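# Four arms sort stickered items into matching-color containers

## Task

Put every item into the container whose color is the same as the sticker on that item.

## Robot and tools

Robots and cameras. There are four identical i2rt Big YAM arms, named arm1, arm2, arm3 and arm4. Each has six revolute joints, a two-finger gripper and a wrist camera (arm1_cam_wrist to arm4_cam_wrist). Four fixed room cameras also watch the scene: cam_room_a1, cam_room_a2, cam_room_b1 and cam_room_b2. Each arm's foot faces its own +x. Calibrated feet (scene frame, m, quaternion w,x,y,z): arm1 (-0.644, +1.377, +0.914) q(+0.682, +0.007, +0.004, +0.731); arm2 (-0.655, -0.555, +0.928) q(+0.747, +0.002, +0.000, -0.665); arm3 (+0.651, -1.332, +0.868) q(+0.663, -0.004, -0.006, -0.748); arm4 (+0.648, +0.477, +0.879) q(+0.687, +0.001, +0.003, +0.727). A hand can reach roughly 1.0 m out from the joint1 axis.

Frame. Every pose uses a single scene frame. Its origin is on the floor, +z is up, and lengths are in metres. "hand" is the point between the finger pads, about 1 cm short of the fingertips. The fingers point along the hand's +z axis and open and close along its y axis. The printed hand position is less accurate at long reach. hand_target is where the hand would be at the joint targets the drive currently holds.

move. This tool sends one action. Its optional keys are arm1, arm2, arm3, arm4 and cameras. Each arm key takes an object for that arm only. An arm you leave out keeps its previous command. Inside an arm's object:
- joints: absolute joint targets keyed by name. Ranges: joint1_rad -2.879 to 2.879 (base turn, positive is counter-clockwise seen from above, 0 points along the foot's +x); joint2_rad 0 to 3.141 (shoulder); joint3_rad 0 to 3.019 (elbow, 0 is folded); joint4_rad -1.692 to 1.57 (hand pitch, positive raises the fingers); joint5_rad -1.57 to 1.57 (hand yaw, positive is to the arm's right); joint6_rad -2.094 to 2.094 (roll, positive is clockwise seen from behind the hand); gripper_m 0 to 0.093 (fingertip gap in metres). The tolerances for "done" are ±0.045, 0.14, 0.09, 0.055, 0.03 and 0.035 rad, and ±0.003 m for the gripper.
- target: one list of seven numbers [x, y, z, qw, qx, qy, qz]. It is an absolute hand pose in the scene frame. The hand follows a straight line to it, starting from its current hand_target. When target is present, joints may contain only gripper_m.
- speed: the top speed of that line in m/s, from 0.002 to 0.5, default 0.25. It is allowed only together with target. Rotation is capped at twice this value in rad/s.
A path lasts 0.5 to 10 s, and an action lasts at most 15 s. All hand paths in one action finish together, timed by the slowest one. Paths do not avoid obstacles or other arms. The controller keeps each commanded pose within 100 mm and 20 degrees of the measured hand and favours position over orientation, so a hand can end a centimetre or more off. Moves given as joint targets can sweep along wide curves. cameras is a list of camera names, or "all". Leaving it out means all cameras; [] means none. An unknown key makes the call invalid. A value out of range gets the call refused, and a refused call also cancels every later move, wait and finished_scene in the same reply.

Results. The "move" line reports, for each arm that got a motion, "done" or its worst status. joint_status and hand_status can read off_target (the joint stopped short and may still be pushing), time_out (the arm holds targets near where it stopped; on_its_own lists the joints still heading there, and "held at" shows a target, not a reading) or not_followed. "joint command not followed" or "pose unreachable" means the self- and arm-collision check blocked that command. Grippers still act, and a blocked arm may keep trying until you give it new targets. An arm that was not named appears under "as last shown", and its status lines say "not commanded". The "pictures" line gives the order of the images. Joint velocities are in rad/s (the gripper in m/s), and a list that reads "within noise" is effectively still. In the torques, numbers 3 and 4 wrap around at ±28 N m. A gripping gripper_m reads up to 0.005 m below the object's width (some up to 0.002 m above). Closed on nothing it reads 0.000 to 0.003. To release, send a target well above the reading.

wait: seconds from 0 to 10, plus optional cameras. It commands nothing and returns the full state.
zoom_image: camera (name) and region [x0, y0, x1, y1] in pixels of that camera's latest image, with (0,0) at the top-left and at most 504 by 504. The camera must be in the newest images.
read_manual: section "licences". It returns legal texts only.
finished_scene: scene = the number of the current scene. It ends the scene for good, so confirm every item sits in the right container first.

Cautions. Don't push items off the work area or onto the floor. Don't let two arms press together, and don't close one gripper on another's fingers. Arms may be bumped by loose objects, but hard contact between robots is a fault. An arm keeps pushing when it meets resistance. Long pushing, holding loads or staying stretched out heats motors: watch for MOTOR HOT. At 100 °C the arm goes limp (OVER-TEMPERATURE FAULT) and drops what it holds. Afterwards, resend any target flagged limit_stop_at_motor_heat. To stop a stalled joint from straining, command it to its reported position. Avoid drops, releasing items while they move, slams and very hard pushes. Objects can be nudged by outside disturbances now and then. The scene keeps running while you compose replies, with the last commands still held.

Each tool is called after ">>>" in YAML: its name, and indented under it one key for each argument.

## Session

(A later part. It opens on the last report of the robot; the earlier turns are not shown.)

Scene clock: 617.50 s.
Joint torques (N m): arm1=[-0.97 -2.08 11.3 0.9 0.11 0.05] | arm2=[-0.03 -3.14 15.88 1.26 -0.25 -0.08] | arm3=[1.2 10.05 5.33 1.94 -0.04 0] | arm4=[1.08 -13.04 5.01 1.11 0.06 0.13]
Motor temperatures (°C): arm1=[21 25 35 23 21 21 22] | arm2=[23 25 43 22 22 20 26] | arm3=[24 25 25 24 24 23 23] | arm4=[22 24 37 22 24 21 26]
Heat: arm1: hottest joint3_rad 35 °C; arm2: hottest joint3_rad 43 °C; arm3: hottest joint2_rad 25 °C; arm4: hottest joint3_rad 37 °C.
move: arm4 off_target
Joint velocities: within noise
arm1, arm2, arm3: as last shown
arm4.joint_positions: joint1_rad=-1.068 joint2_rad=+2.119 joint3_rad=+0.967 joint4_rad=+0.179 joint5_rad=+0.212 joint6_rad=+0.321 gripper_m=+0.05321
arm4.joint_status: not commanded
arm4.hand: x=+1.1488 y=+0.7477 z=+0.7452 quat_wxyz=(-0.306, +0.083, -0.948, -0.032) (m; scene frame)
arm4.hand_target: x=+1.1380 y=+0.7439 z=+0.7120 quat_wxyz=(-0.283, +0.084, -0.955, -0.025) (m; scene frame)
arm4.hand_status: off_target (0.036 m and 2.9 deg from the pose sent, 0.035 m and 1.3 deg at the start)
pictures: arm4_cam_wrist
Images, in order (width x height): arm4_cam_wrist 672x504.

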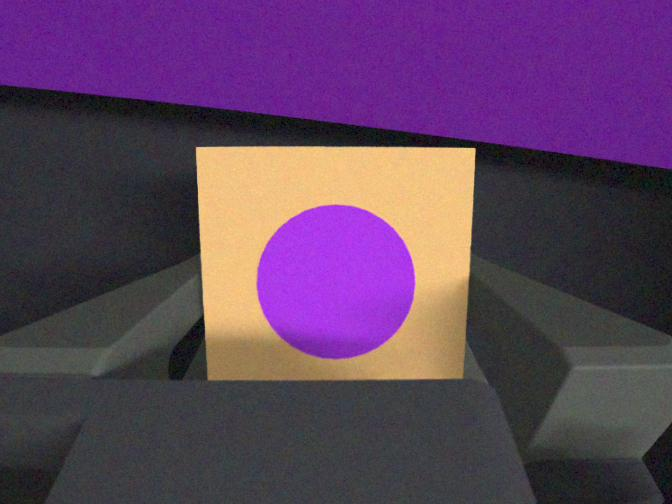

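>>> move:
  arm4: {"target": [1.140, 0.745, 0.738, 0.2829, -0.0836, 0.9551, 0.0248], "speed": 0.05}
  cameras: ["arm4_cam_wrist"]

>>> move:
  arm4: {"joints": {"gripper_m": 0.07}}
  cameras: ["arm4_cam_wrist", "cam_room_a2"]

Scene clock: 622.57 s.
Joint torques (N m): arm1=[-1.03 -2.02 11.44 0.91 0.11 0.16] | arm2=[-0.09 -3.08 15.87 1.24 -0.24 -0.06] | arm3=[1.32 10.17 5.35 1.94 -0.05 -0.02] | arm4=[0.73 -18.2 4.23 0.24 0.05 0.13]
Motor temperatures (°C): arm1=[21 25 35 23 21 21 22] | arm2=[23 25 43 22 22 20 26] | arm3=[24 25 25 24 24 23 23] | arm4=[22 24 36 22 24 21 26]
Heat: arm1: hottest joint3_rad 35 °C; arm2: hottest joint3_rad 43 °C; arm3: hottest joint2_rad 25 °C; arm4: hottest joint3_rad 36 °C.
move: arm4 done
Joint velocities: within noise
arm1, arm2, arm3: as last shown
arm4.joint_positions: joint1_rad=-1.068 joint2_rad=+2.113 joint3_rad=+0.970 joint4_rad=+0.148 joint5_rad=+0.212 joint6_rad=+0.321 gripper_m=+0.05321
arm4.joint_status: not commanded
arm4.hand: x=+1.1460 y=+0.7459 z=+0.7450 quat_wxyz=(-0.296, +0.084, -0.951, -0.027) (m; scene frame)
arm4.hand_target: x=+1.1399 y=+0.7450 z=+0.7382 quat_wxyz=(-0.283, +0.084, -0.955, -0.025) (m; scene frame)
arm4.hand_status: done (0.009 m and 1.6 deg from the pose sent, 0.012 m and 2.9 deg at the start)
pictures: arm4_cam_wrist
Images, in order (width x height): arm4_cam_wrist 672x504.

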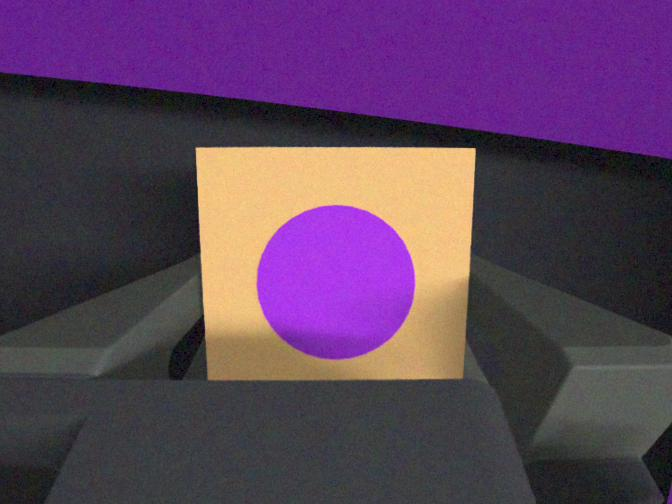

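Scene clock: 623.03 s.
Joint torques (N m): arm1=[-0.73 -2.14 11.48 0.76 0.13 0.11] | arm2=[0.03 -3.08 15.94 1.22 -0.26 -0.07] | arm3=[1.2 10.17 5.37 1.96 -0.06 -0.01] | arm4=[0.91 -17.9 4.16 0.29 0.12 0.12]
Motor temperatures (°C): arm1=[21 25 35 23 21 21 22] | arm2=[23 25 43 22 22 20 26] | arm3=[24 25 25 24 24 23 23] | arm4=[22 24 36 22 24 21 26]
Heat: arm1: hottest joint3_rad 35 °C; arm2: hottest joint3_rad 43 °C; arm3: hottest joint2_rad 25 °C; arm4: hottest joint3_rad 36 °C.
move: arm4 done
Joint velocities: within noise
arm1, arm2, arm3: as last shown
arm4.joint_positions: joint1_rad=-1.068 joint2_rad=+2.113 joint3_rad=+0.970 joint4_rad=+0.139 joint5_rad=+0.211 joint6_rad=+0.321 gripper_m=+0.06991
arm4.joint_status: all done
arm4.hand: x=+1.1443 y=+0.7451 z=+0.7437 quat_wxyz=(-0.292, +0.085, -0.952, -0.026) (m; scene frame)
arm4.hand_target: x=+1.1399 y=+0.7449 z=+0.7381 quat_wxyz=(-0.283, +0.084, -0.955, -0.025) (m; scene frame)
arm4.hand_status: not commanded
pictures: arm4_cam_wrist, cam_room_a2
Images, in order (width x height): arm4_cam_wrist 672x504, cam_room_a2 672x504.

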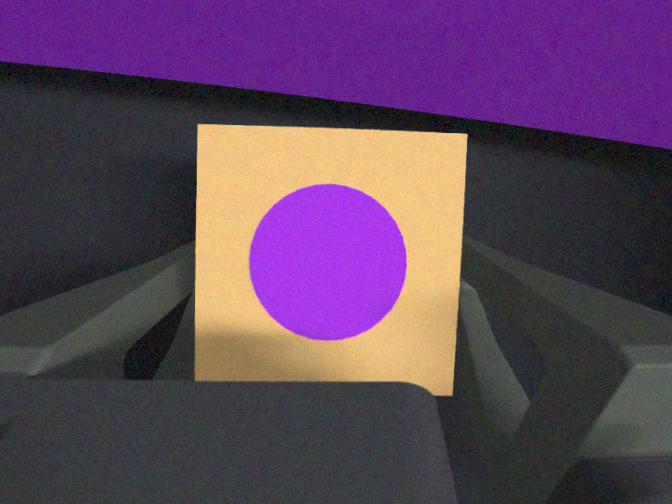

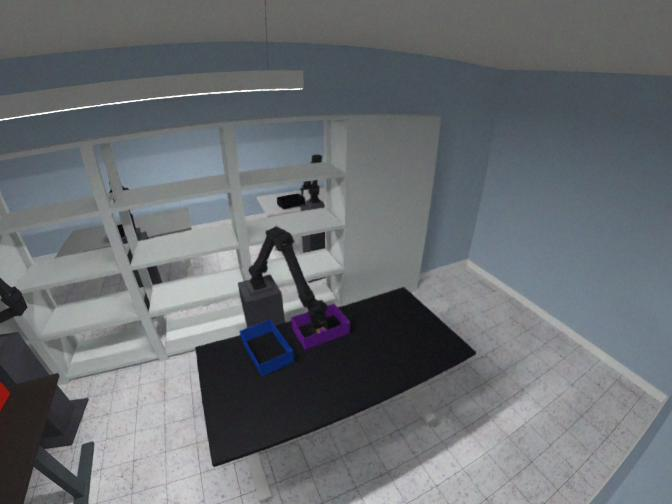

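>>> move:
  arm4: {"joints": {"gripper_m": 0.085}}
  cameras: ["cam_room_a2", "cam_room_b1", "arm4_cam_wrist"]

Scene clock: 663.27 s.
Joint torques (N m): arm1=[-1.08 -2.37 11.41 0.65 0.07 0.09] | arm2=[-0.09 -2.96 15.91 1.25 -0.25 -0.07] | arm3=[1.2 10.11 5.33 1.98 -0.05 0] | arm4=[1.38 -18.2 4.33 0.46 0.12 0.16]
Motor temperatures (°C): arm1=[21 25 35 23 21 21 22] | arm2=[23 25 44 22 22 20 26] | arm3=[24 25 25 24 24 23 23] | arm4=[22 26 32 22 24 21 25]
Heat: arm1: hottest joint3_rad 35 °C; arm2: hottest joint3_rad 44 °C; arm3: hottest joint2_rad 25 °C; arm4: hottest joint3_rad 32 °C.
move: arm4 done
Joint velocities: within noise
arm1.joint_positions: joint1_rad=-2.232 joint2_rad=+0.881 joint3_rad=+0.701 joint4_rad=-0.834 joint5_rad=+0.007 joint6_rad=+0.022 gripper_m=+0.08496
arm1.joint_status: not commanded
arm1.hand: x=-0.3604 y=+1.1860 z=+1.0982 quat_wxyz=(-0.256, -0.291, -0.918, +0.082) (m; scene frame)
arm1.hand_target: x=-0.3601 y=+1.1900 z=+1.1000 quat_wxyz=(-0.255, -0.290, -0.919, +0.080) (m; scene frame)
arm1.hand_status: not commanded
arm2, arm3: as last shown
arm4.joint_positions: joint1_rad=-1.068 joint2_rad=+2.113 joint3_rad=+0.970 joint4_rad=+0.138 joint5_rad=+0.210 joint6_rad=+0.321 gripper_m=+0.08489
arm4.joint_status: all done
arm4.hand: x=+1.1441 y=+0.7451 z=+0.7436 quat_wxyz=(-0.292, +0.085, -0.952, -0.026) (m; scene frame)
arm4.hand_target: x=+1.1399 y=+0.7450 z=+0.7381 quat_wxyz=(-0.283, +0.084, -0.955, -0.025) (m; scene frame)
arm4.hand_status: not commanded
pictures: arm4_cam_wrist, cam_room_a2, cam_room_b1
Images, in order (width x height): arm4_cam_wrist 672x504, cam_room_a2 672x504, cam_room_b1 672x504.

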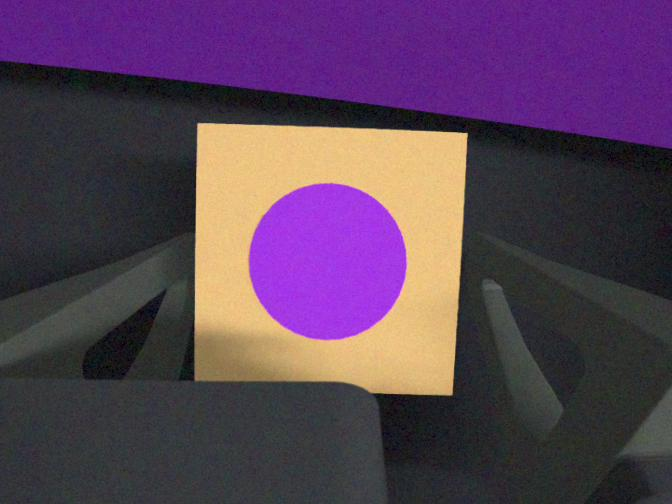

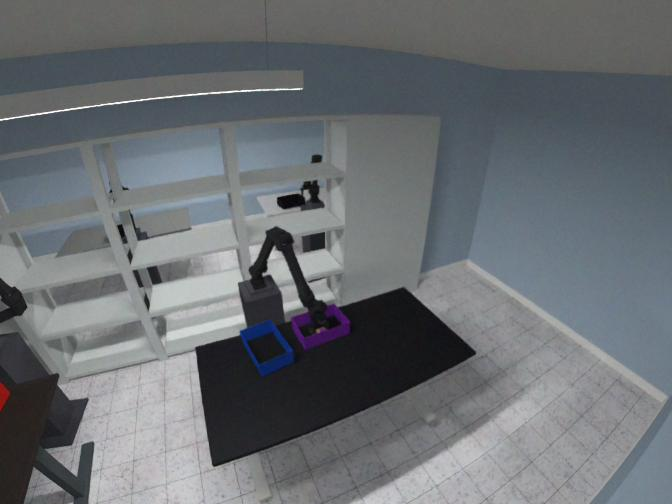

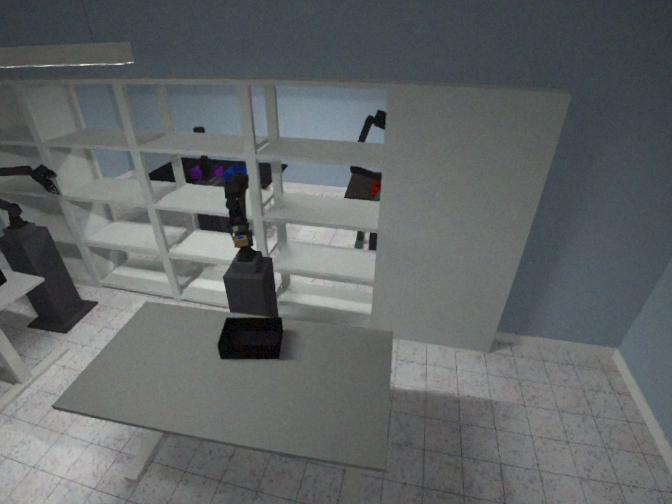

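>>> move:
  arm4: {"target": [1.10, 0.737, 0.90, 0.2829, -0.0836, 0.9551, 0.0248], "speed": 0.15}
  cameras: ["arm4_cam_wrist"]

>>> move:
  arm4: {"target": [1.02, 0.73, 1.05, 0.2829, -0.0836, 0.9551, 0.0248], "speed": 0.25}
  cameras: ["arm4_cam_wrist"]

Scene clock: 667.90 s.
Joint torques (N m): arm1=[-0.5 -2.49 11.48 0.85 0.09 0.13] | arm2=[0.03 -3.02 15.9 1.22 -0.25 -0.07] | arm3=[1.2 10.23 5.34 1.95 -0.05 -0.01] | arm4=[0.91 -14.68 6.54 0.57 0.36 0.18]
Motor temperatures (°C): arm1=[21 25 35 23 21 21 22] | arm2=[23 25 44 22 22 20 26] | arm3=[24 25 25 24 24 23 23] | arm4=[22 26 31 22 24 21 25]
Heat: arm1: hottest joint3_rad 35 °C; arm2: hottest joint3_rad 44 °C; arm3: hottest joint2_rad 25 °C; arm4: hottest joint3_rad 31 °C.
move: arm4 done
Joint velocities: within noise
arm1, arm2, arm3: as last shown
arm4.joint_positions: joint1_rad=-1.040 joint2_rad=+1.665 joint3_rad=+0.885 joint4_rad=-0.233 joint5_rad=+0.221 joint6_rad=+0.345 gripper_m=+0.08489
arm4.joint_status: not commanded
arm4.hand: x=+1.1057 y=+0.7360 z=+0.9032 quat_wxyz=(-0.289, +0.086, -0.953, -0.027) (m; scene frame)
arm4.hand_target: x=+1.1000 y=+0.7370 z=+0.9001 quat_wxyz=(-0.283, +0.084, -0.955, -0.025) (m; scene frame)
arm4.hand_status: done (0.007 m and 0.8 deg from the pose sent, 0.163 m and 1.1 deg at the start)
pictures: arm4_cam_wrist
Images, in order (width x height): arm4_cam_wrist 672x504.

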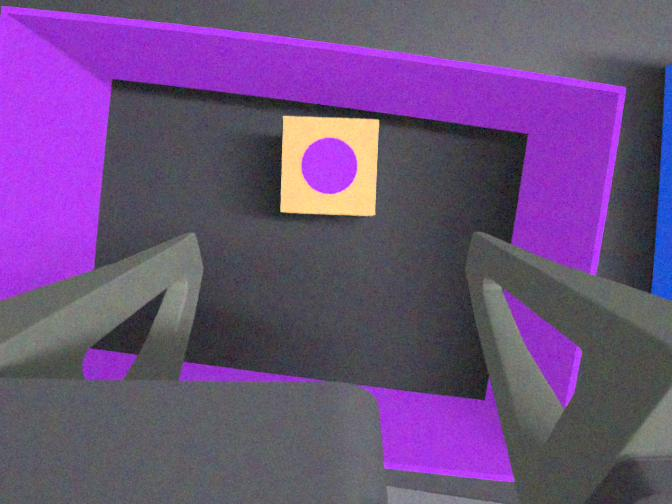

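Scene clock: 669.30 s.
Joint torques (N m): arm1=[-0.5 -2.55 11.43 1.07 0.11 0.1] | arm2=[0.09 -3.02 15.91 1.26 -0.26 -0.08] | arm3=[1.2 10.05 5.35 2.02 -0.05 -0.01] | arm4=[1.26 -9.58 11.64 0.44 0.41 0.22]
Motor temperatures (°C): arm1=[21 25 35 23 21 21 22] | arm2=[23 25 44 22 22 20 26] | arm3=[24 25 25 24 24 23 23] | arm4=[22 26 32 22 24 21 25]
Heat: arm1: hottest joint3_rad 35 °C; arm2: hottest joint3_rad 44 °C; arm3: hottest joint2_rad 25 °C; arm4: hottest joint3_rad 32 °C.
move: arm4 off_target
Joint velocities: within noise
arm1, arm2, arm3: as last shown
arm4.joint_positions: joint1_rad=-0.930 joint2_rad=+1.249 joint3_rad=+0.861 joint4_rad=-0.695 joint5_rad=+0.274 joint6_rad=+0.440 gripper_m=+0.08489
arm4.joint_status: not commanded
arm4.hand: x=+1.0101 y=+0.7193 z=+1.0315 quat_wxyz=(-0.270, +0.091, -0.958, -0.015) (m; scene frame)
arm4.hand_target: x=+1.0194 y=+0.7296 z=+1.0501 quat_wxyz=(-0.283, +0.084, -0.955, -0.025) (m; scene frame)
arm4.hand_status: off_target (0.024 m and 2.0 deg from the pose sent, 0.170 m and 0.8 deg at the start)
pictures: arm4_cam_wrist
Images, in order (width x height): arm4_cam_wrist 672x504.

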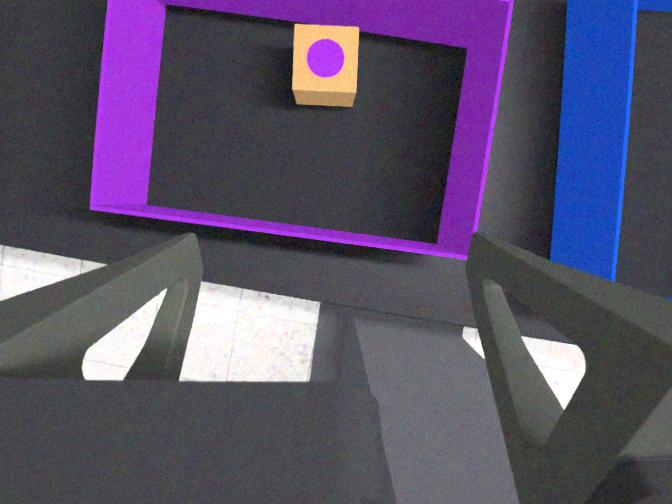

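>>> move:
  arm4: {"joints": {"joint2_rad": 0.85, "joint3_rad": 1.05, "joint4_rad": -1.3, "joint5_rad": 0, "joint6_rad": 0}}
  cameras: []

>>> move:
  arm4: {"joints": {"joint1_rad": 1.95, "joint4_rad": -0.6}}
  cameras: ["arm4_cam_wrist", "cam_room_a2"]

>>> move:
  arm2: {"joints": {"joint1_rad": 2.24}}
  cameras: ["arm2_cam_wrist", "cam_room_b1"]

Scene clock: 676.90 s.
Joint torques (N m): arm1=[-0.67 -2.14 11.32 1.01 0.11 0.09] | arm2=[-0.09 -3.08 15.88 1.25 -0.26 -0.07] | arm3=[1.2 10.05 5.35 1.99 -0.05 0] | arm4=[1.49 -3.37 10.97 0.29 -0.03 -0.07]
Motor temperatures (°C): arm1=[21 25 35 23 21 21 22] | arm2=[23 25 44 22 22 20 26] | arm3=[24 25 25 24 24 23 23] | arm4=[22 25 33 22 24 21 25]
Heat: arm1: hottest joint3_rad 35 °C; arm2: hottest joint3_rad 44 °C; arm3: hottest joint2_rad 25 °C; arm4: hottest joint3_rad 33 °C.
move: arm4 done
Joint velocities: within noise
arm1, arm2: as last shown
arm3.joint_positions: joint1_rad=+0.075 joint2_rad=+0.276 joint3_rad=+1.523 joint4_rad=-1.599 joint5_rad=-0.185 joint6_rad=-0.597 gripper_m=+0.09396
arm3.joint_status: not commanded
arm3.hand: x=+0.6803 y=-1.3506 z=+1.4452 quat_wxyz=(-0.326, -0.350, -0.735, +0.481) (m; scene frame)
arm3.hand_target: x=+0.6804 y=-1.3484 z=+1.4507 quat_wxyz=(-0.328, -0.347, -0.731, +0.487) (m; scene frame)
arm3.hand_status: not commanded
arm4.joint_positions: joint1_rad=-0.929 joint2_rad=+0.842 joint3_rad=+1.025 joint4_rad=-1.289 joint5_rad=+0.003 joint6_rad=+0.014 gripper_m=+0.08489
arm4.joint_status: all done
arm4.hand: x=+0.8845 y=+0.6743 z=+1.1854 quat_wxyz=(-0.214, +0.326, -0.918, -0.078) (m; scene frame)
arm4.hand_target: x=+0.8853 y=+0.6776 z=+1.1939 quat_wxyz=(-0.216, +0.335, -0.914, -0.079) (m; scene frame)
arm4.hand_status: not commanded
pictures: none
No camera images: "cameras" was empty.

Scene clock: 679.40 s.
Joint torques (N m): arm1=[-0.44 -2.2 11.38 1.01 0.12 0.09] | arm2=[-0.03 -2.96 15.9 1.26 -0.25 -0.07] | arm3=[1.2 9.93 5.34 1.95 -0.06 -0.01] | arm4=[1.26 -3.96 11.56 1.87 0.15 -0.04]
Motor temperatures (°C): arm1=[21 25 35 23 21 21 22] | arm2=[23 25 44 22 22 20 26] | arm3=[24 25 25 24 24 23 23] | arm4=[22 25 33 22 26 21 25]
Heat: arm1: hottest joint3_rad 35 °C; arm2: hottest joint3_rad 44 °C; arm3: hottest joint2_rad 25 °C; arm4: hottest joint3_rad 33 °C.
move: arm4 done
Joint velocities: within noise
arm1, arm3: as last shown
arm2.joint_positions: joint1_rad=-1.289 joint2_rad=+0.765 joint3_rad=+0.965 joint4_rad=-1.280 joint5_rad=-0.082 joint6_rad=-0.132 gripper_m=+0.06767
arm2.joint_status: not commanded
arm2.hand: x=-0.9136 y=-0.6797 z=+1.2285 quat_wxyz=(-0.071, -0.933, -0.264, +0.234) (m; scene frame)
arm2.hand_target: x=-0.9195 y=-0.6798 z=+1.2496 quat_wxyz=(-0.071, -0.929, -0.266, +0.249) (m; scene frame)
arm2.hand_status: not commanded
arm4.joint_positions: joint1_rad=+1.951 joint2_rad=+0.845 joint3_rad=+1.025 joint4_rad=-0.615 joint5_rad=-0.001 joint6_rad=+0.007 gripper_m=+0.08490
arm4.joint_status: all done
arm4.hand: x=+0.2691 y=+0.3014 z=+1.3056 quat_wxyz=(+0.120, +0.822, +0.179, -0.527) (m; scene frame)
arm4.hand_target: x=+0.2655 y=+0.3004 z=+1.3214 quat_wxyz=(+0.120, +0.812, +0.179, -0.542) (m; scene frame)
arm4.hand_status: not commanded
pictures: arm4_cam_wrist, cam_room_a2
Images, in order (width x height): arm4_cam_wrist 672x504, cam_room_a2 672x504.

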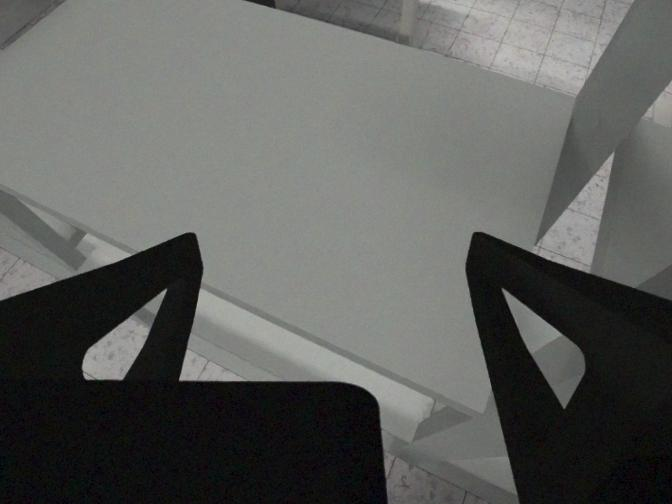

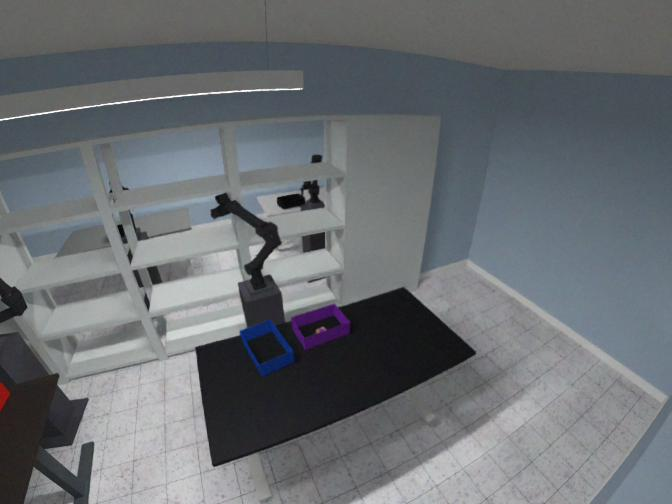

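Scene clock: 681.90 s.
Joint torques (N m): arm1=[-0.26 -1.96 11.49 0.87 0.07 0.11] | arm2=[0.85 -3.43 15.9 1.22 -0.03 -0.05] | arm3=[1.2 10.17 5.34 1.96 -0.05 0] | arm4=[0.44 -4.07 11.34 1.89 0.15 -0.05]
Motor temperatures (°C): arm1=[21 25 35 23 21 21 22] | arm2=[23 25 44 22 22 20 26] | arm3=[24 25 25 24 24 23 23] | arm4=[22 25 33 22 25 21 25]
Heat: arm1: hottest joint3_rad 35 °C; arm2: hottest joint3_rad 44 °C; arm3: hottest joint2_rad 25 °C; arm4: hottest joint3_rad 33 °C.
move: arm2 done
Joint velocities: within noise
arm1, arm3, arm4: as last shown
arm2.joint_positions: joint1_rad=+2.237 joint2_rad=+0.771 joint3_rad=+0.965 joint4_rad=-1.280 joint5_rad=-0.087 joint6_rad=-0.134 gripper_m=+0.06769
arm2.joint_status: all done
arm2.hand: x=-0.4629 y=-0.3437 z=+1.2291 quat_wxyz=(-0.215, +0.439, -0.864, -0.118) (m; scene frame)
arm2.hand_target: x=-0.4603 y=-0.3403 z=+1.2515 quat_wxyz=(-0.233, +0.443, -0.857, -0.121) (m; scene frame)
arm2.hand_status: not commanded
pictures: arm2_cam_wrist, cam_room_b1
Images, in order (width x height): arm2_cam_wrist 672x504, cam_room_b1 672x504.

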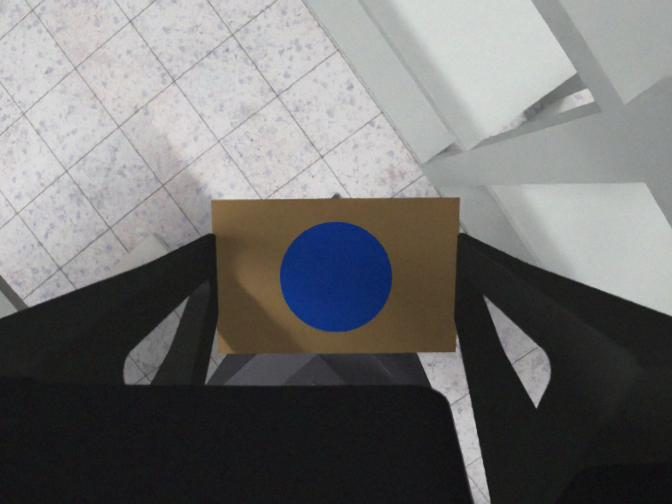

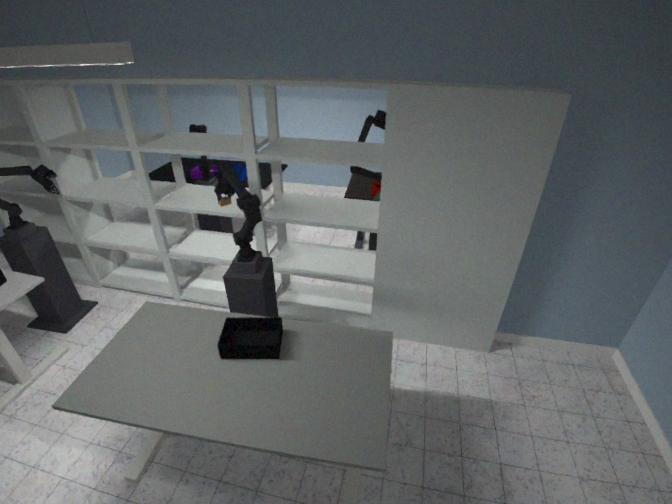

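>>> move:
  arm2: {"target": [-0.30, -0.111, 1.12, 0.2333, -0.4181, 0.8708, 0.1120], "speed": 0.2}
  cameras: ["arm2_cam_wrist", "arm4_cam_wrist"]

Scene clock: 694.70 s.
Joint torques (N m): arm1=[-0.03 -2.43 11.36 0.83 0.07 0.11] | arm2=[1.44 -14.45 16.57 2.28 0.13 0.21] | arm3=[1.26 10.05 5.3 1.94 -0.05 -0.01] | arm4=[0.79 -4.07 11.55 1.91 0.16 0.01]
Motor temperatures (°C): arm1=[21 25 35 23 21 21 22] | arm2=[23 25 44 22 22 20 26] | arm3=[24 25 25 24 24 23 23] | arm4=[22 24 34 22 25 21 25]
Heat: arm1: hottest joint3_rad 35 °C; arm2: hottest joint3_rad 44 °C; arm3: hottest joint2_rad 25 °C; arm4: hottest joint3_rad 34 °C.
move: arm2 off_target
Joint velocities: within noise
arm1, arm3, arm4: as last shown
arm2.joint_positions: joint1_rad=+2.343 joint2_rad=+1.527 joint3_rad=+1.193 joint4_rad=-0.781 joint5_rad=-0.002 joint6_rad=-0.012 gripper_m=+0.06769
arm2.joint_status: not commanded
arm2.hand: x=-0.3136 y=-0.1349 z=+1.0956 quat_wxyz=(-0.205, +0.424, -0.877, -0.098) (m; scene frame)
arm2.hand_target: x=-0.3015 y=-0.1127 z=+1.1205 quat_wxyz=(-0.233, +0.418, -0.871, -0.112) (m; scene frame)
arm2.hand_status: off_target (0.037 m and 3.7 deg from the pose sent, 0.304 m and 3.3 deg at the start)
pictures: arm2_cam_wrist, arm4_cam_wrist
Images, in order (width x height): arm2_cam_wrist 672x504, arm4_cam_wrist 672x504.

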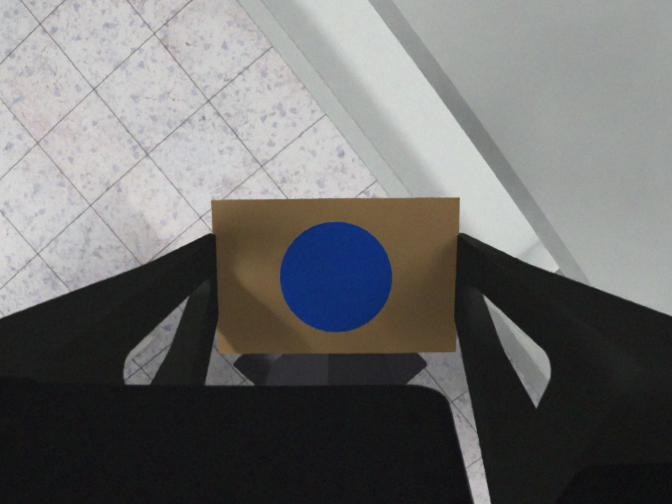

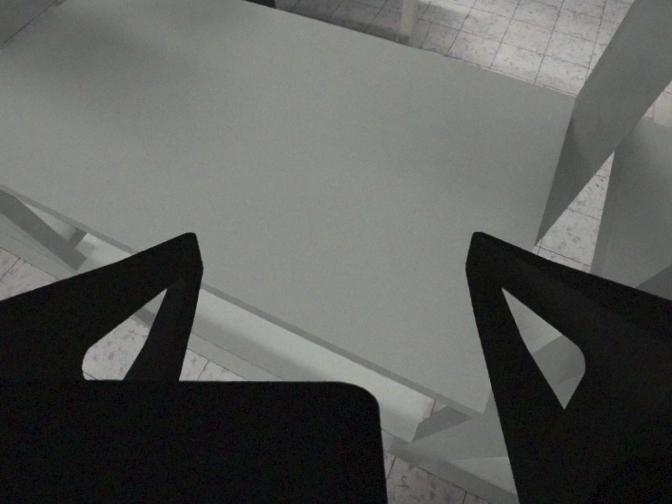

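>>> move:
  arm2: {"target": [-0.19, 0.035, 1.12, 0.2333, -0.4181, 0.8708, 0.1120], "speed": 0.12}
  cameras: ["arm2_cam_wrist", "arm4_cam_wrist"]

>>> move:
  arm2: {"target": [-0.095, 0.147, 1.11, 0.2333, -0.4181, 0.8708, 0.1120], "speed": 0.1}
  cameras: ["arm2_cam_wrist", "arm4_cam_wrist", "cam_room_b1"]

Scene clock: 701.00 s.
Joint torques (N m): arm1=[-0.97 -2.43 11.3 0.9 0.1 0.1] | arm2=[1.44 -21.01 17.52 1.24 0.13 0.21] | arm3=[1.32 10.11 5.35 1.96 -0.05 -0.01] | arm4=[0.62 -3.9 11.41 1.92 0.15 -0.03]
Motor temperatures (°C): arm1=[21 25 35 23 21 21 22] | arm2=[23 25 43 22 22 20 26] | arm3=[24 25 25 24 24 23 23] | arm4=[22 24 34 22 25 21 25]
Heat: arm1: hottest joint3_rad 35 °C; arm2: hottest joint3_rad 43 °C; arm3: hottest joint2_rad 25 °C; arm4: hottest joint3_rad 34 °C.
move: arm2 off_target
Joint velocities: within noise
arm1, arm3, arm4: as last shown
arm2.joint_positions: joint1_rad=+2.350 joint2_rad=+1.991 joint3_rad=+1.852 joint4_rad=-0.934 joint5_rad=+0.002 joint6_rad=-0.005 gripper_m=+0.06769
arm2.joint_status: not commanded
arm2.hand: x=-0.1961 y=+0.0166 z=+1.1103 quat_wxyz=(-0.224, +0.422, -0.872, -0.106) (m; scene frame)
arm2.hand_target: x=-0.1909 y=+0.0339 z=+1.1198 quat_wxyz=(-0.234, +0.418, -0.871, -0.113) (m; scene frame)
arm2.hand_status: off_target (0.022 m and 1.3 deg from the pose sent, 0.211 m and 3.7 deg at the start)
pictures: arm2_cam_wrist, arm4_cam_wrist
Images, in order (width x height): arm2_cam_wrist 672x504, arm4_cam_wrist 672x504.

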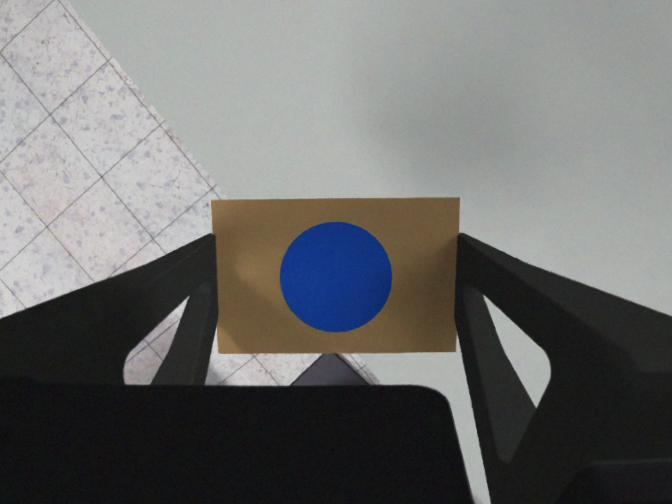

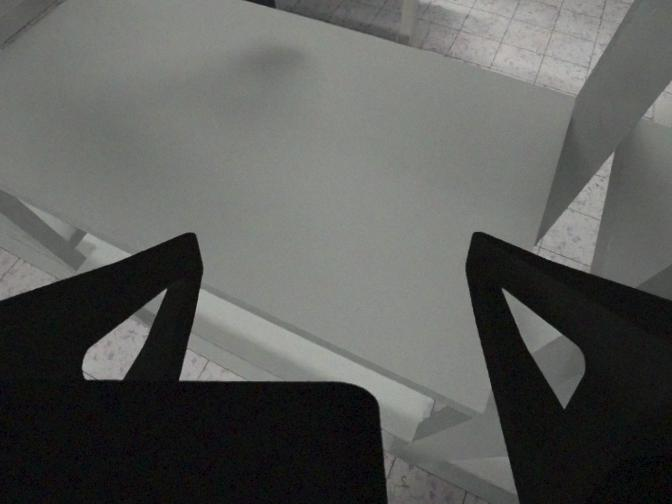

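Scene clock: 703.20 s.
Joint torques (N m): arm1=[-1.2 -2.37 11.36 0.83 0.08 0.11] | arm2=[0.91 -27.63 17.25 2.7 0.01 0.14] | arm3=[1.32 10.11 5.35 1.95 -0.06 0] | arm4=[0.73 -3.84 11.48 1.81 0.14 -0.03]
Motor temperatures (°C): arm1=[21 25 35 23 21 21 22] | arm2=[23 25 44 22 22 20 26] | arm3=[24 25 25 24 24 23 23] | arm4=[22 24 35 22 25 21 25]
Heat: arm1: hottest joint3_rad 35 °C; arm2: hottest joint3_rad 44 °C; arm3: hottest joint2_rad 25 °C; arm4: hottest joint3_rad 35 °C.
move: arm2 off_target
Joint velocities: within noise
arm1.joint_positions: joint1_rad=-2.232 joint2_rad=+0.881 joint3_rad=+0.701 joint4_rad=-0.834 joint5_rad=+0.007 joint6_rad=+0.022 gripper_m=+0.08496
arm1.joint_status: not commanded
arm1.hand: x=-0.3604 y=+1.1860 z=+1.0982 quat_wxyz=(-0.256, -0.291, -0.918, +0.082) (m; scene frame)
arm1.hand_target: x=-0.3601 y=+1.1900 z=+1.1000 quat_wxyz=(-0.255, -0.290, -0.919, +0.080) (m; scene frame)
arm1.hand_status: not commanded
arm2.joint_positions: joint1_rad=+2.350 joint2_rad=+2.588 joint3_rad=+2.863 joint4_rad=-1.252 joint5_rad=+0.002 joint6_rad=-0.005 gripper_m=+0.06769
arm2.joint_status: not commanded
arm2.hand: x=-0.1018 y=+0.1344 z=+1.1033 quat_wxyz=(-0.266, +0.416, -0.860, -0.126) (m; scene frame)
arm2.hand_target: x=-0.0967 y=+0.1448 z=+1.1098 quat_wxyz=(-0.287, +0.410, -0.854, -0.138) (m; scene frame)
arm2.hand_status: off_target (0.016 m and 4.3 deg from the pose sent, 0.165 m and 1.3 deg at the start; a joint's target at an end of its range on 23 of 66 steps)
arm3, arm4: as last shown
pictures: arm2_cam_wrist, arm4_cam_wrist, cam_room_b1
Images, in order (width x height): arm2_cam_wrist 672x504, arm4_cam_wrist 672x504, cam_room_b1 672x504.

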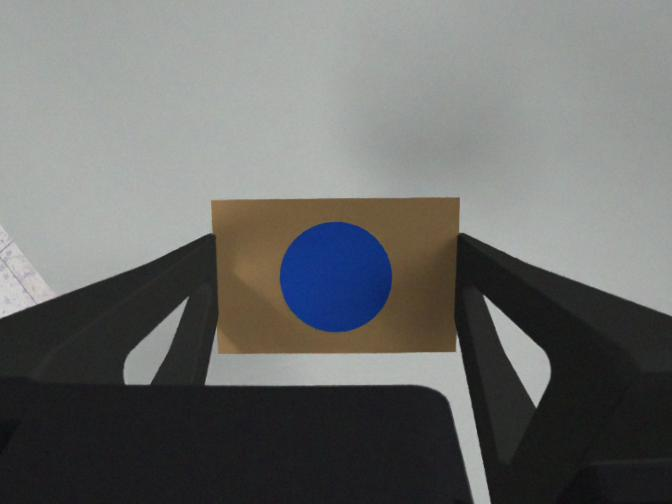

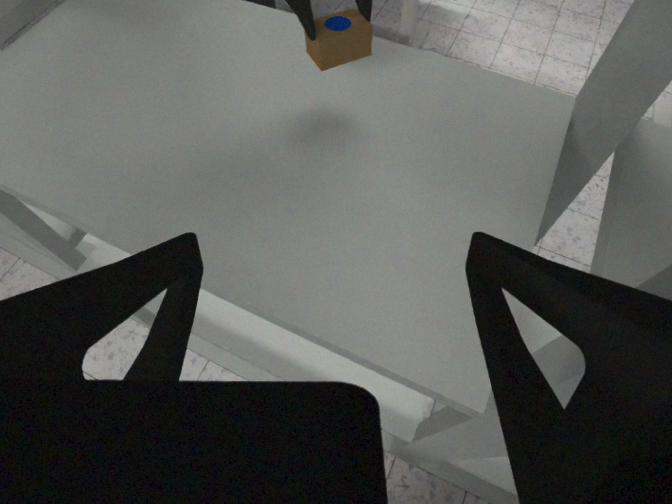

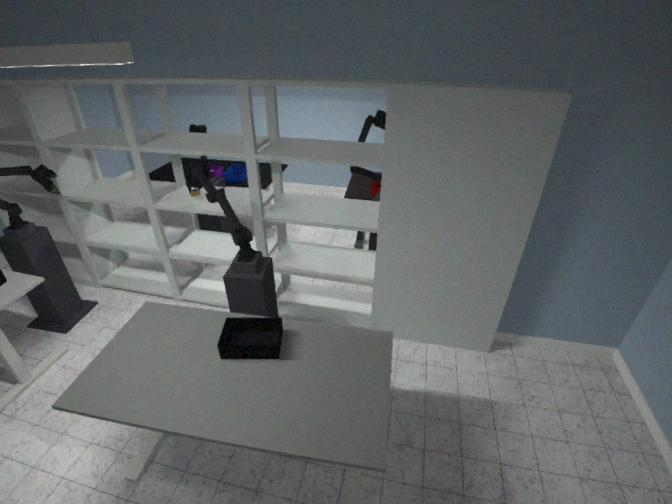

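>>> move:
  arm2: {"target": [-0.113, 0.120, 1.07, 0.2333, -0.4181, 0.8708, 0.1120], "speed": 0.1}
  cameras: ["arm2_cam_wrist", "arm4_cam_wrist"]

Scene clock: 713.80 s.
Joint torques (N m): arm1=[-0.91 -2.37 11.4 0.92 0.09 0.11] | arm2=[0.5 -31.38 10.96 2.44 -0.09 0.11] | arm3=[1.26 10.05 5.3 1.98 -0.05 0] | arm4=[0.67 -4.13 11.47 1.83 0.14 -0.05]
Motor temperatures (°C): arm1=[21 25 35 23 21 21 22] | arm2=[23 27 45 22 22 20 26] | arm3=[24 25 25 24 24 23 23] | arm4=[22 23 35 22 25 21 25]
Heat: arm1: hottest joint3_rad 35 °C; arm2: hottest joint3_rad 45 °C; arm3: hottest joint2_rad 25 °C; arm4: hottest joint3_rad 35 °C.
move: arm2 off_target
Joint velocities: within noise
arm1, arm3, arm4: as last shown
arm2.joint_positions: joint1_rad=+2.350 joint2_rad=+2.515 joint3_rad=+2.638 joint4_rad=-1.198 joint5_rad=+0.002 joint6_rad=-0.005 gripper_m=+0.06769
arm2.joint_status: not commanded
arm2.hand: x=-0.1145 y=+0.1186 z=+1.0596 quat_wxyz=(-0.223, +0.422, -0.872, -0.106) (m; scene frame)
arm2.hand_target: x=-0.1130 y=+0.1199 z=+1.0700 quat_wxyz=(-0.233, +0.418, -0.871, -0.112) (m; scene frame)
arm2.hand_status: off_target (0.011 m and 1.4 deg from the pose sent, 0.038 m and 4.3 deg at the start)
pictures: arm2_cam_wrist, arm4_cam_wrist
Images, in order (width x height): arm2_cam_wrist 672x504, arm4_cam_wrist 672x504.

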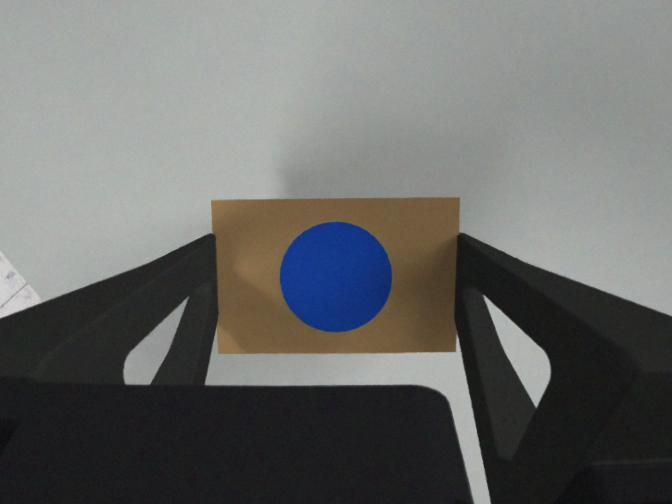

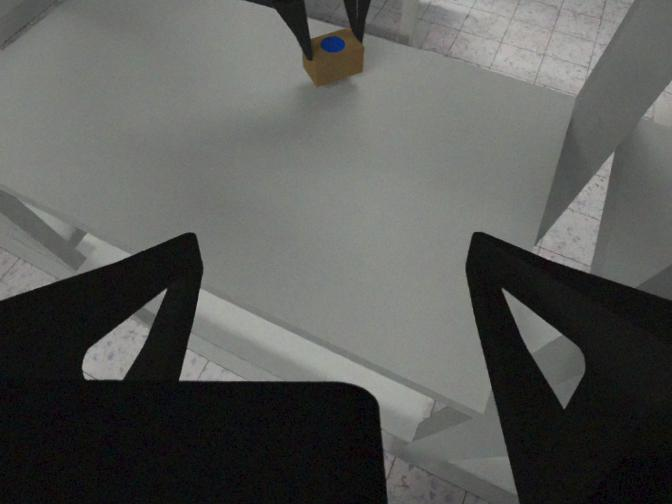

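>>> move:
  arm2: {"target": [-0.113, 0.120, 1.058, 0.2333, -0.4181, 0.8708, 0.1120], "speed": 0.05}
  cameras: ["arm4_cam_wrist"]

>>> move:
  arm2: {"target": [-0.113, 0.120, 1.05, 0.2333, -0.4181, 0.8708, 0.1120], "speed": 0.05}
  cameras: ["arm4_cam_wrist"]

>>> zoom_image:
  camera: "arm4_cam_wrist"
  region: [220, 0, 440, 165]

Scene clock: 719.83 s.
Joint torques (N m): arm1=[-0.97 -3.02 11.41 0.85 0.08 0.11] | arm2=[0.62 -31.79 10.65 2.48 -0.1 0.12] | arm3=[1.2 10.23 5.34 1.95 -0.06 0] | arm4=[0.21 -4.37 11.54 1.88 0.15 -0.02]
Motor temperatures (°C): arm1=[21 25 35 23 21 21 21] | arm2=[23 27 44 22 22 20 26] | arm3=[24 25 25 24 24 23 23] | arm4=[22 23 36 22 25 21 25]
Heat: arm1: hottest joint3_rad 35 °C; arm2: hottest joint3_rad 44 °C; arm3: hottest joint2_rad 25 °C; arm4: hottest joint3_rad 36 °C.
move: arm2 off_target
Joint velocities: within noise
arm1, arm3, arm4: as last shown
arm2.joint_positions: joint1_rad=+2.350 joint2_rad=+2.508 joint3_rad=+2.593 joint4_rad=-1.158 joint5_rad=+0.002 joint6_rad=-0.005 gripper_m=+0.06769
arm2.joint_status: not commanded
arm2.hand: x=-0.1140 y=+0.1192 z=+1.0475 quat_wxyz=(-0.224, +0.422, -0.872, -0.106) (m; scene frame)
arm2.hand_target: x=-0.1130 y=+0.1199 z=+1.0579 quat_wxyz=(-0.233, +0.418, -0.871, -0.112) (m; scene frame)
arm2.hand_status: off_target (0.011 m and 1.3 deg from the pose sent, 0.003 m and 1.4 deg at the start)
pictures: arm4_cam_wrist
Images, in order (width x height): arm4_cam_wrist 672x504.

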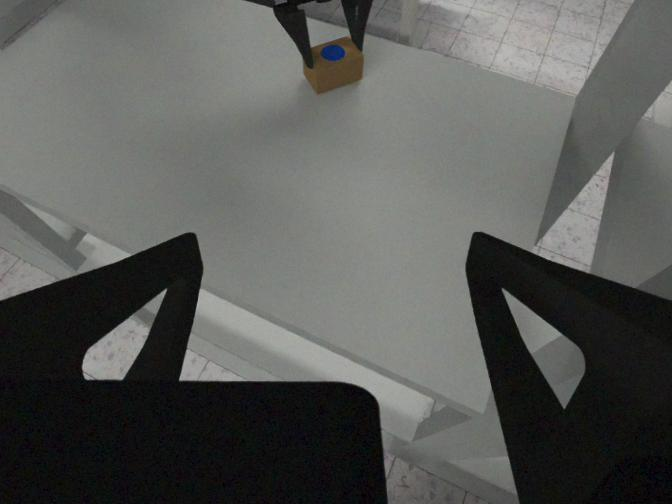

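Scene clock: 720.80 s.
Joint torques (N m): arm1=[-0.73 -2.49 11.43 0.9 0.09 0.11] | arm2=[0.56 -31.27 10.48 2.5 -0.09 0.11] | arm3=[1.26 9.99 5.33 1.95 -0.05 -0.01] | arm4=[1.2 -4.07 11.37 1.96 0.14 -0.04]
Motor temperatures (°C): arm1=[21 25 35 23 21 21 21] | arm2=[23 27 44 22 22 20 26] | arm3=[24 25 25 24 24 23 23] | arm4=[22 23 36 22 25 21 25]
Heat: arm1: hottest joint3_rad 35 °C; arm2: hottest joint3_rad 44 °C; arm3: hottest joint2_rad 25 °C; arm4: hottest joint3_rad 36 °C.
move: arm2 done
Joint velocities: within noise
arm1, arm4: as last shown
arm2.joint_positions: joint1_rad=+2.350 joint2_rad=+2.500 joint3_rad=+2.567 joint4_rad=-1.134 joint5_rad=+0.002 joint6_rad=-0.005 gripper_m=+0.06769
arm2.joint_status: not commanded
arm2.hand: x=-0.1137 y=+0.1196 z=+1.0442 quat_wxyz=(-0.227, +0.421, -0.872, -0.107) (m; scene frame)
arm2.hand_target: x=-0.1130 y=+0.1200 z=+1.0500 quat_wxyz=(-0.233, +0.418, -0.871, -0.112) (m; scene frame)
arm2.hand_status: done (0.006 m and 1.0 deg from the pose sent, 0.003 m and 1.3 deg at the start)
arm3.joint_positions: joint1_rad=+0.075 joint2_rad=+0.276 joint3_rad=+1.523 joint4_rad=-1.599 joint5_rad=-0.185 joint6_rad=-0.597 gripper_m=+0.09396
arm3.joint_status: not commanded
arm3.hand: x=+0.6803 y=-1.3506 z=+1.4452 quat_wxyz=(-0.326, -0.350, -0.735, +0.481) (m; scene frame)
arm3.hand_target: x=+0.6804 y=-1.3484 z=+1.4507 quat_wxyz=(-0.328, -0.347, -0.731, +0.487) (m; scene frame)
arm3.hand_status: not commanded
pictures: arm4_cam_wrist
Images, in order (width x height): arm4_cam_wrist 672x504.

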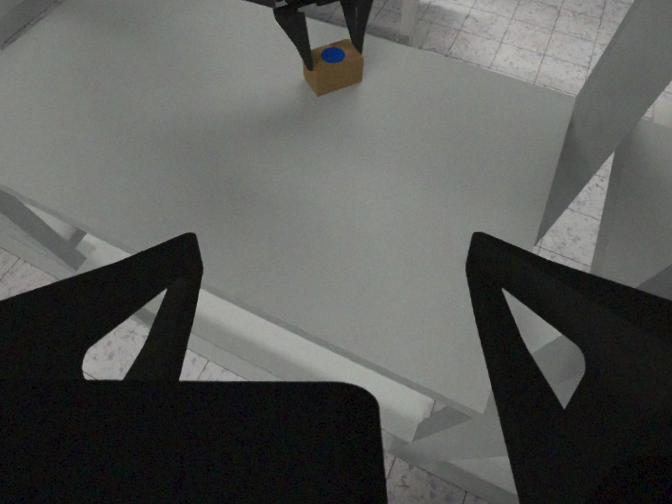

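Scaled by 2.291.

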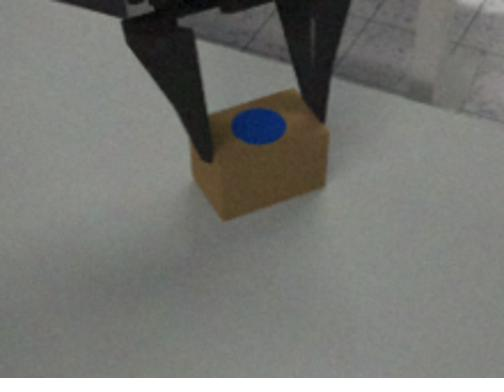

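>>> move:
  arm2: {"target": [-0.113, 0.120, 1.038, 0.2333, -0.4181, 0.8708, 0.1120], "speed": 0.05}
  cameras: ["arm4_cam_wrist"]

>>> zoom_image:
  camera: "arm4_cam_wrist"
  region: [220, 0, 440, 165]

>>> move:
  arm2: {"target": [-0.113, 0.120, 1.028, 0.2333, -0.4181, 0.8708, 0.1120], "speed": 0.05}
  cameras: ["arm4_cam_wrist", "arm2_cam_wrist"]

>>> zoom_image:
  camera: "arm4_cam_wrist"
  region: [220, 0, 440, 165]

Scene clock: 726.60 s.
Joint torques (N m): arm1=[-0.56 -2.32 11.43 0.92 0.08 0.11] | arm2=[0.62 -30.27 10.17 2.47 -0.09 0.12] | arm3=[1.14 10.17 5.35 1.98 -0.03 -0.01] | arm4=[0.91 -4.31 11.48 1.89 0.1 0.01]
Motor temperatures (°C): arm1=[21 25 35 23 21 21 21] | arm2=[23 28 42 22 22 20 26] | arm3=[24 25 25 24 24 23 23] | arm4=[22 23 36 22 25 21 25]
Heat: arm1: hottest joint3_rad 35 °C; arm2: hottest joint3_rad 42 °C; arm3: hottest joint2_rad 25 °C; arm4: hottest joint3_rad 36 °C.
move: arm2 done
Joint velocities: within noise
arm1, arm3: as last shown
arm2.joint_positions: joint1_rad=+2.350 joint2_rad=+2.485 joint3_rad=+2.532 joint4_rad=-1.097 joint5_rad=+0.002 joint6_rad=-0.005 gripper_m=+0.06769
arm2.joint_status: not commanded
arm2.hand: x=-0.1128 y=+0.1207 z=+1.0435 quat_wxyz=(-0.234, +0.420, -0.870, -0.111) (m; scene frame)
arm2.hand_target: x=-0.1130 y=+0.1200 z=+1.0382 quat_wxyz=(-0.233, +0.418, -0.871, -0.112) (m; scene frame)
arm2.hand_status: done (0.006 m and 0.3 deg from the pose sent, 0.006 m and 1.0 deg at the start)
arm4.joint_positions: joint1_rad=+1.951 joint2_rad=+0.845 joint3_rad=+1.025 joint4_rad=-0.615 joint5_rad=-0.001 joint6_rad=+0.007 gripper_m=+0.08490
arm4.joint_status: not commanded
arm4.hand: x=+0.2691 y=+0.3014 z=+1.3056 quat_wxyz=(+0.120, +0.822, +0.179, -0.527) (m; scene frame)
arm4.hand_target: x=+0.2655 y=+0.3004 z=+1.3214 quat_wxyz=(+0.120, +0.812, +0.179, -0.542) (m; scene frame)
arm4.hand_status: not commanded
pictures: arm4_cam_wrist
Images, in order (width x height): arm4_cam_wrist 672x504.

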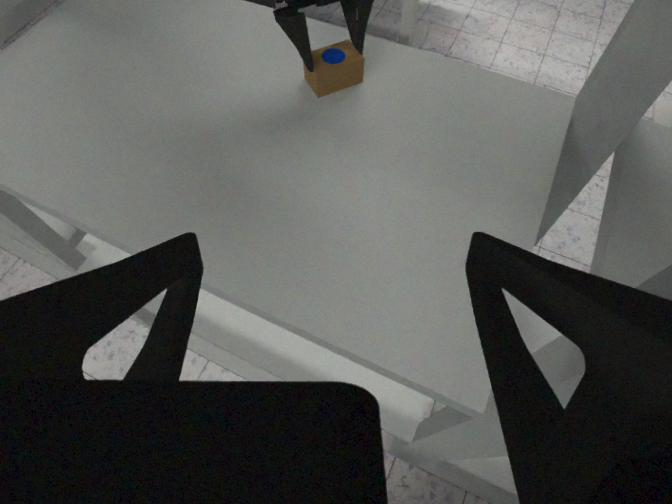

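Scaled by 2.291.

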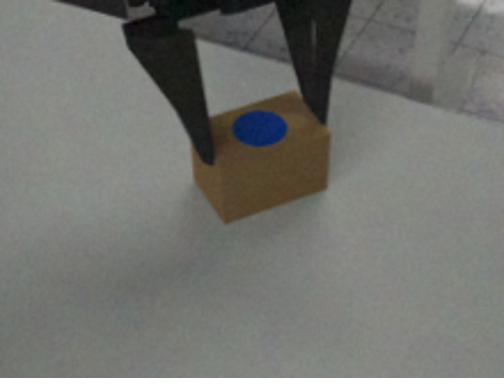

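Scene clock: 727.57 s.
Joint torques (N m): arm1=[-0.79 -2.2 11.34 1.03 0.09 0.1] | arm2=[0.56 -29.45 9.88 2.5 -0.07 0.12] | arm3=[1.32 9.93 5.37 1.91 -0.05 -0.01] | arm4=[0.62 -4.25 11.41 1.81 0.15 -0.05]
Motor temperatures (°C): arm1=[21 25 35 23 21 21 21] | arm2=[23 28 42 22 22 20 26] | arm3=[24 25 25 24 24 23 23] | arm4=[22 23 36 22 25 21 25]
Heat: arm1: hottest joint3_rad 35 °C; arm2: hottest joint3_rad 42 °C; arm3: hottest joint2_rad 25 °C; arm4: hottest joint3_rad 36 °C.
move: arm2 off_target
Joint velocities: within noise
arm1, arm3, arm4: as last shown
arm2.joint_positions: joint1_rad=+2.350 joint2_rad=+2.474 joint3_rad=+2.506 joint4_rad=-1.070 joint5_rad=+0.002 joint6_rad=-0.005 gripper_m=+0.06769
arm2.joint_status: not commanded
arm2.hand: x=-0.1123 y=+0.1214 z=+1.0429 quat_wxyz=(-0.239, +0.420, -0.868, -0.114) (m; scene frame)
arm2.hand_target: x=-0.1131 y=+0.1199 z=+1.0283 quat_wxyz=(-0.233, +0.418, -0.871, -0.112) (m; scene frame)
arm2.hand_status: off_target (0.015 m and 0.8 deg from the pose sent, 0.015 m and 0.3 deg at the start)
pictures: arm2_cam_wrist, arm4_cam_wrist
Images, in order (width x height): arm2_cam_wrist 672x504, arm4_cam_wrist 672x504.

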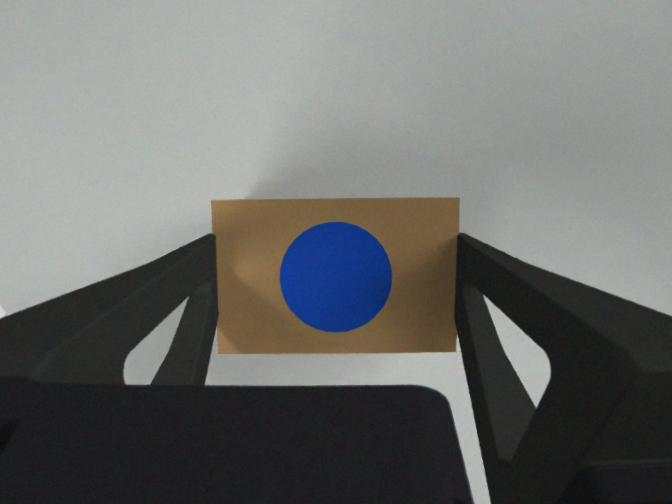

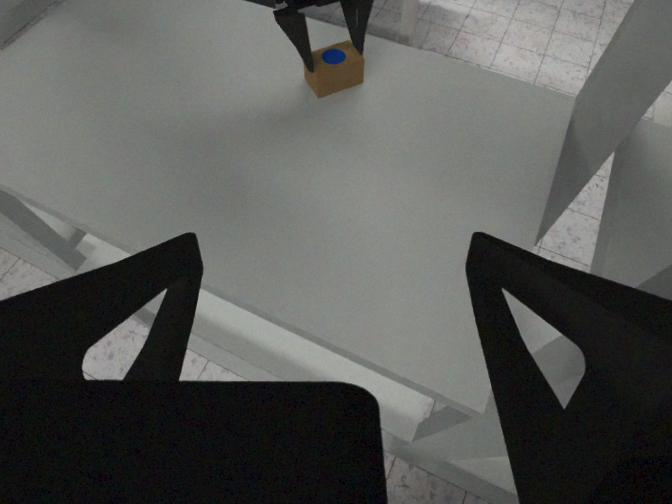

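Scaled by 2.291.

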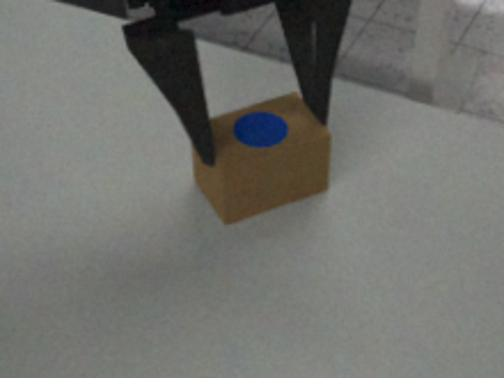

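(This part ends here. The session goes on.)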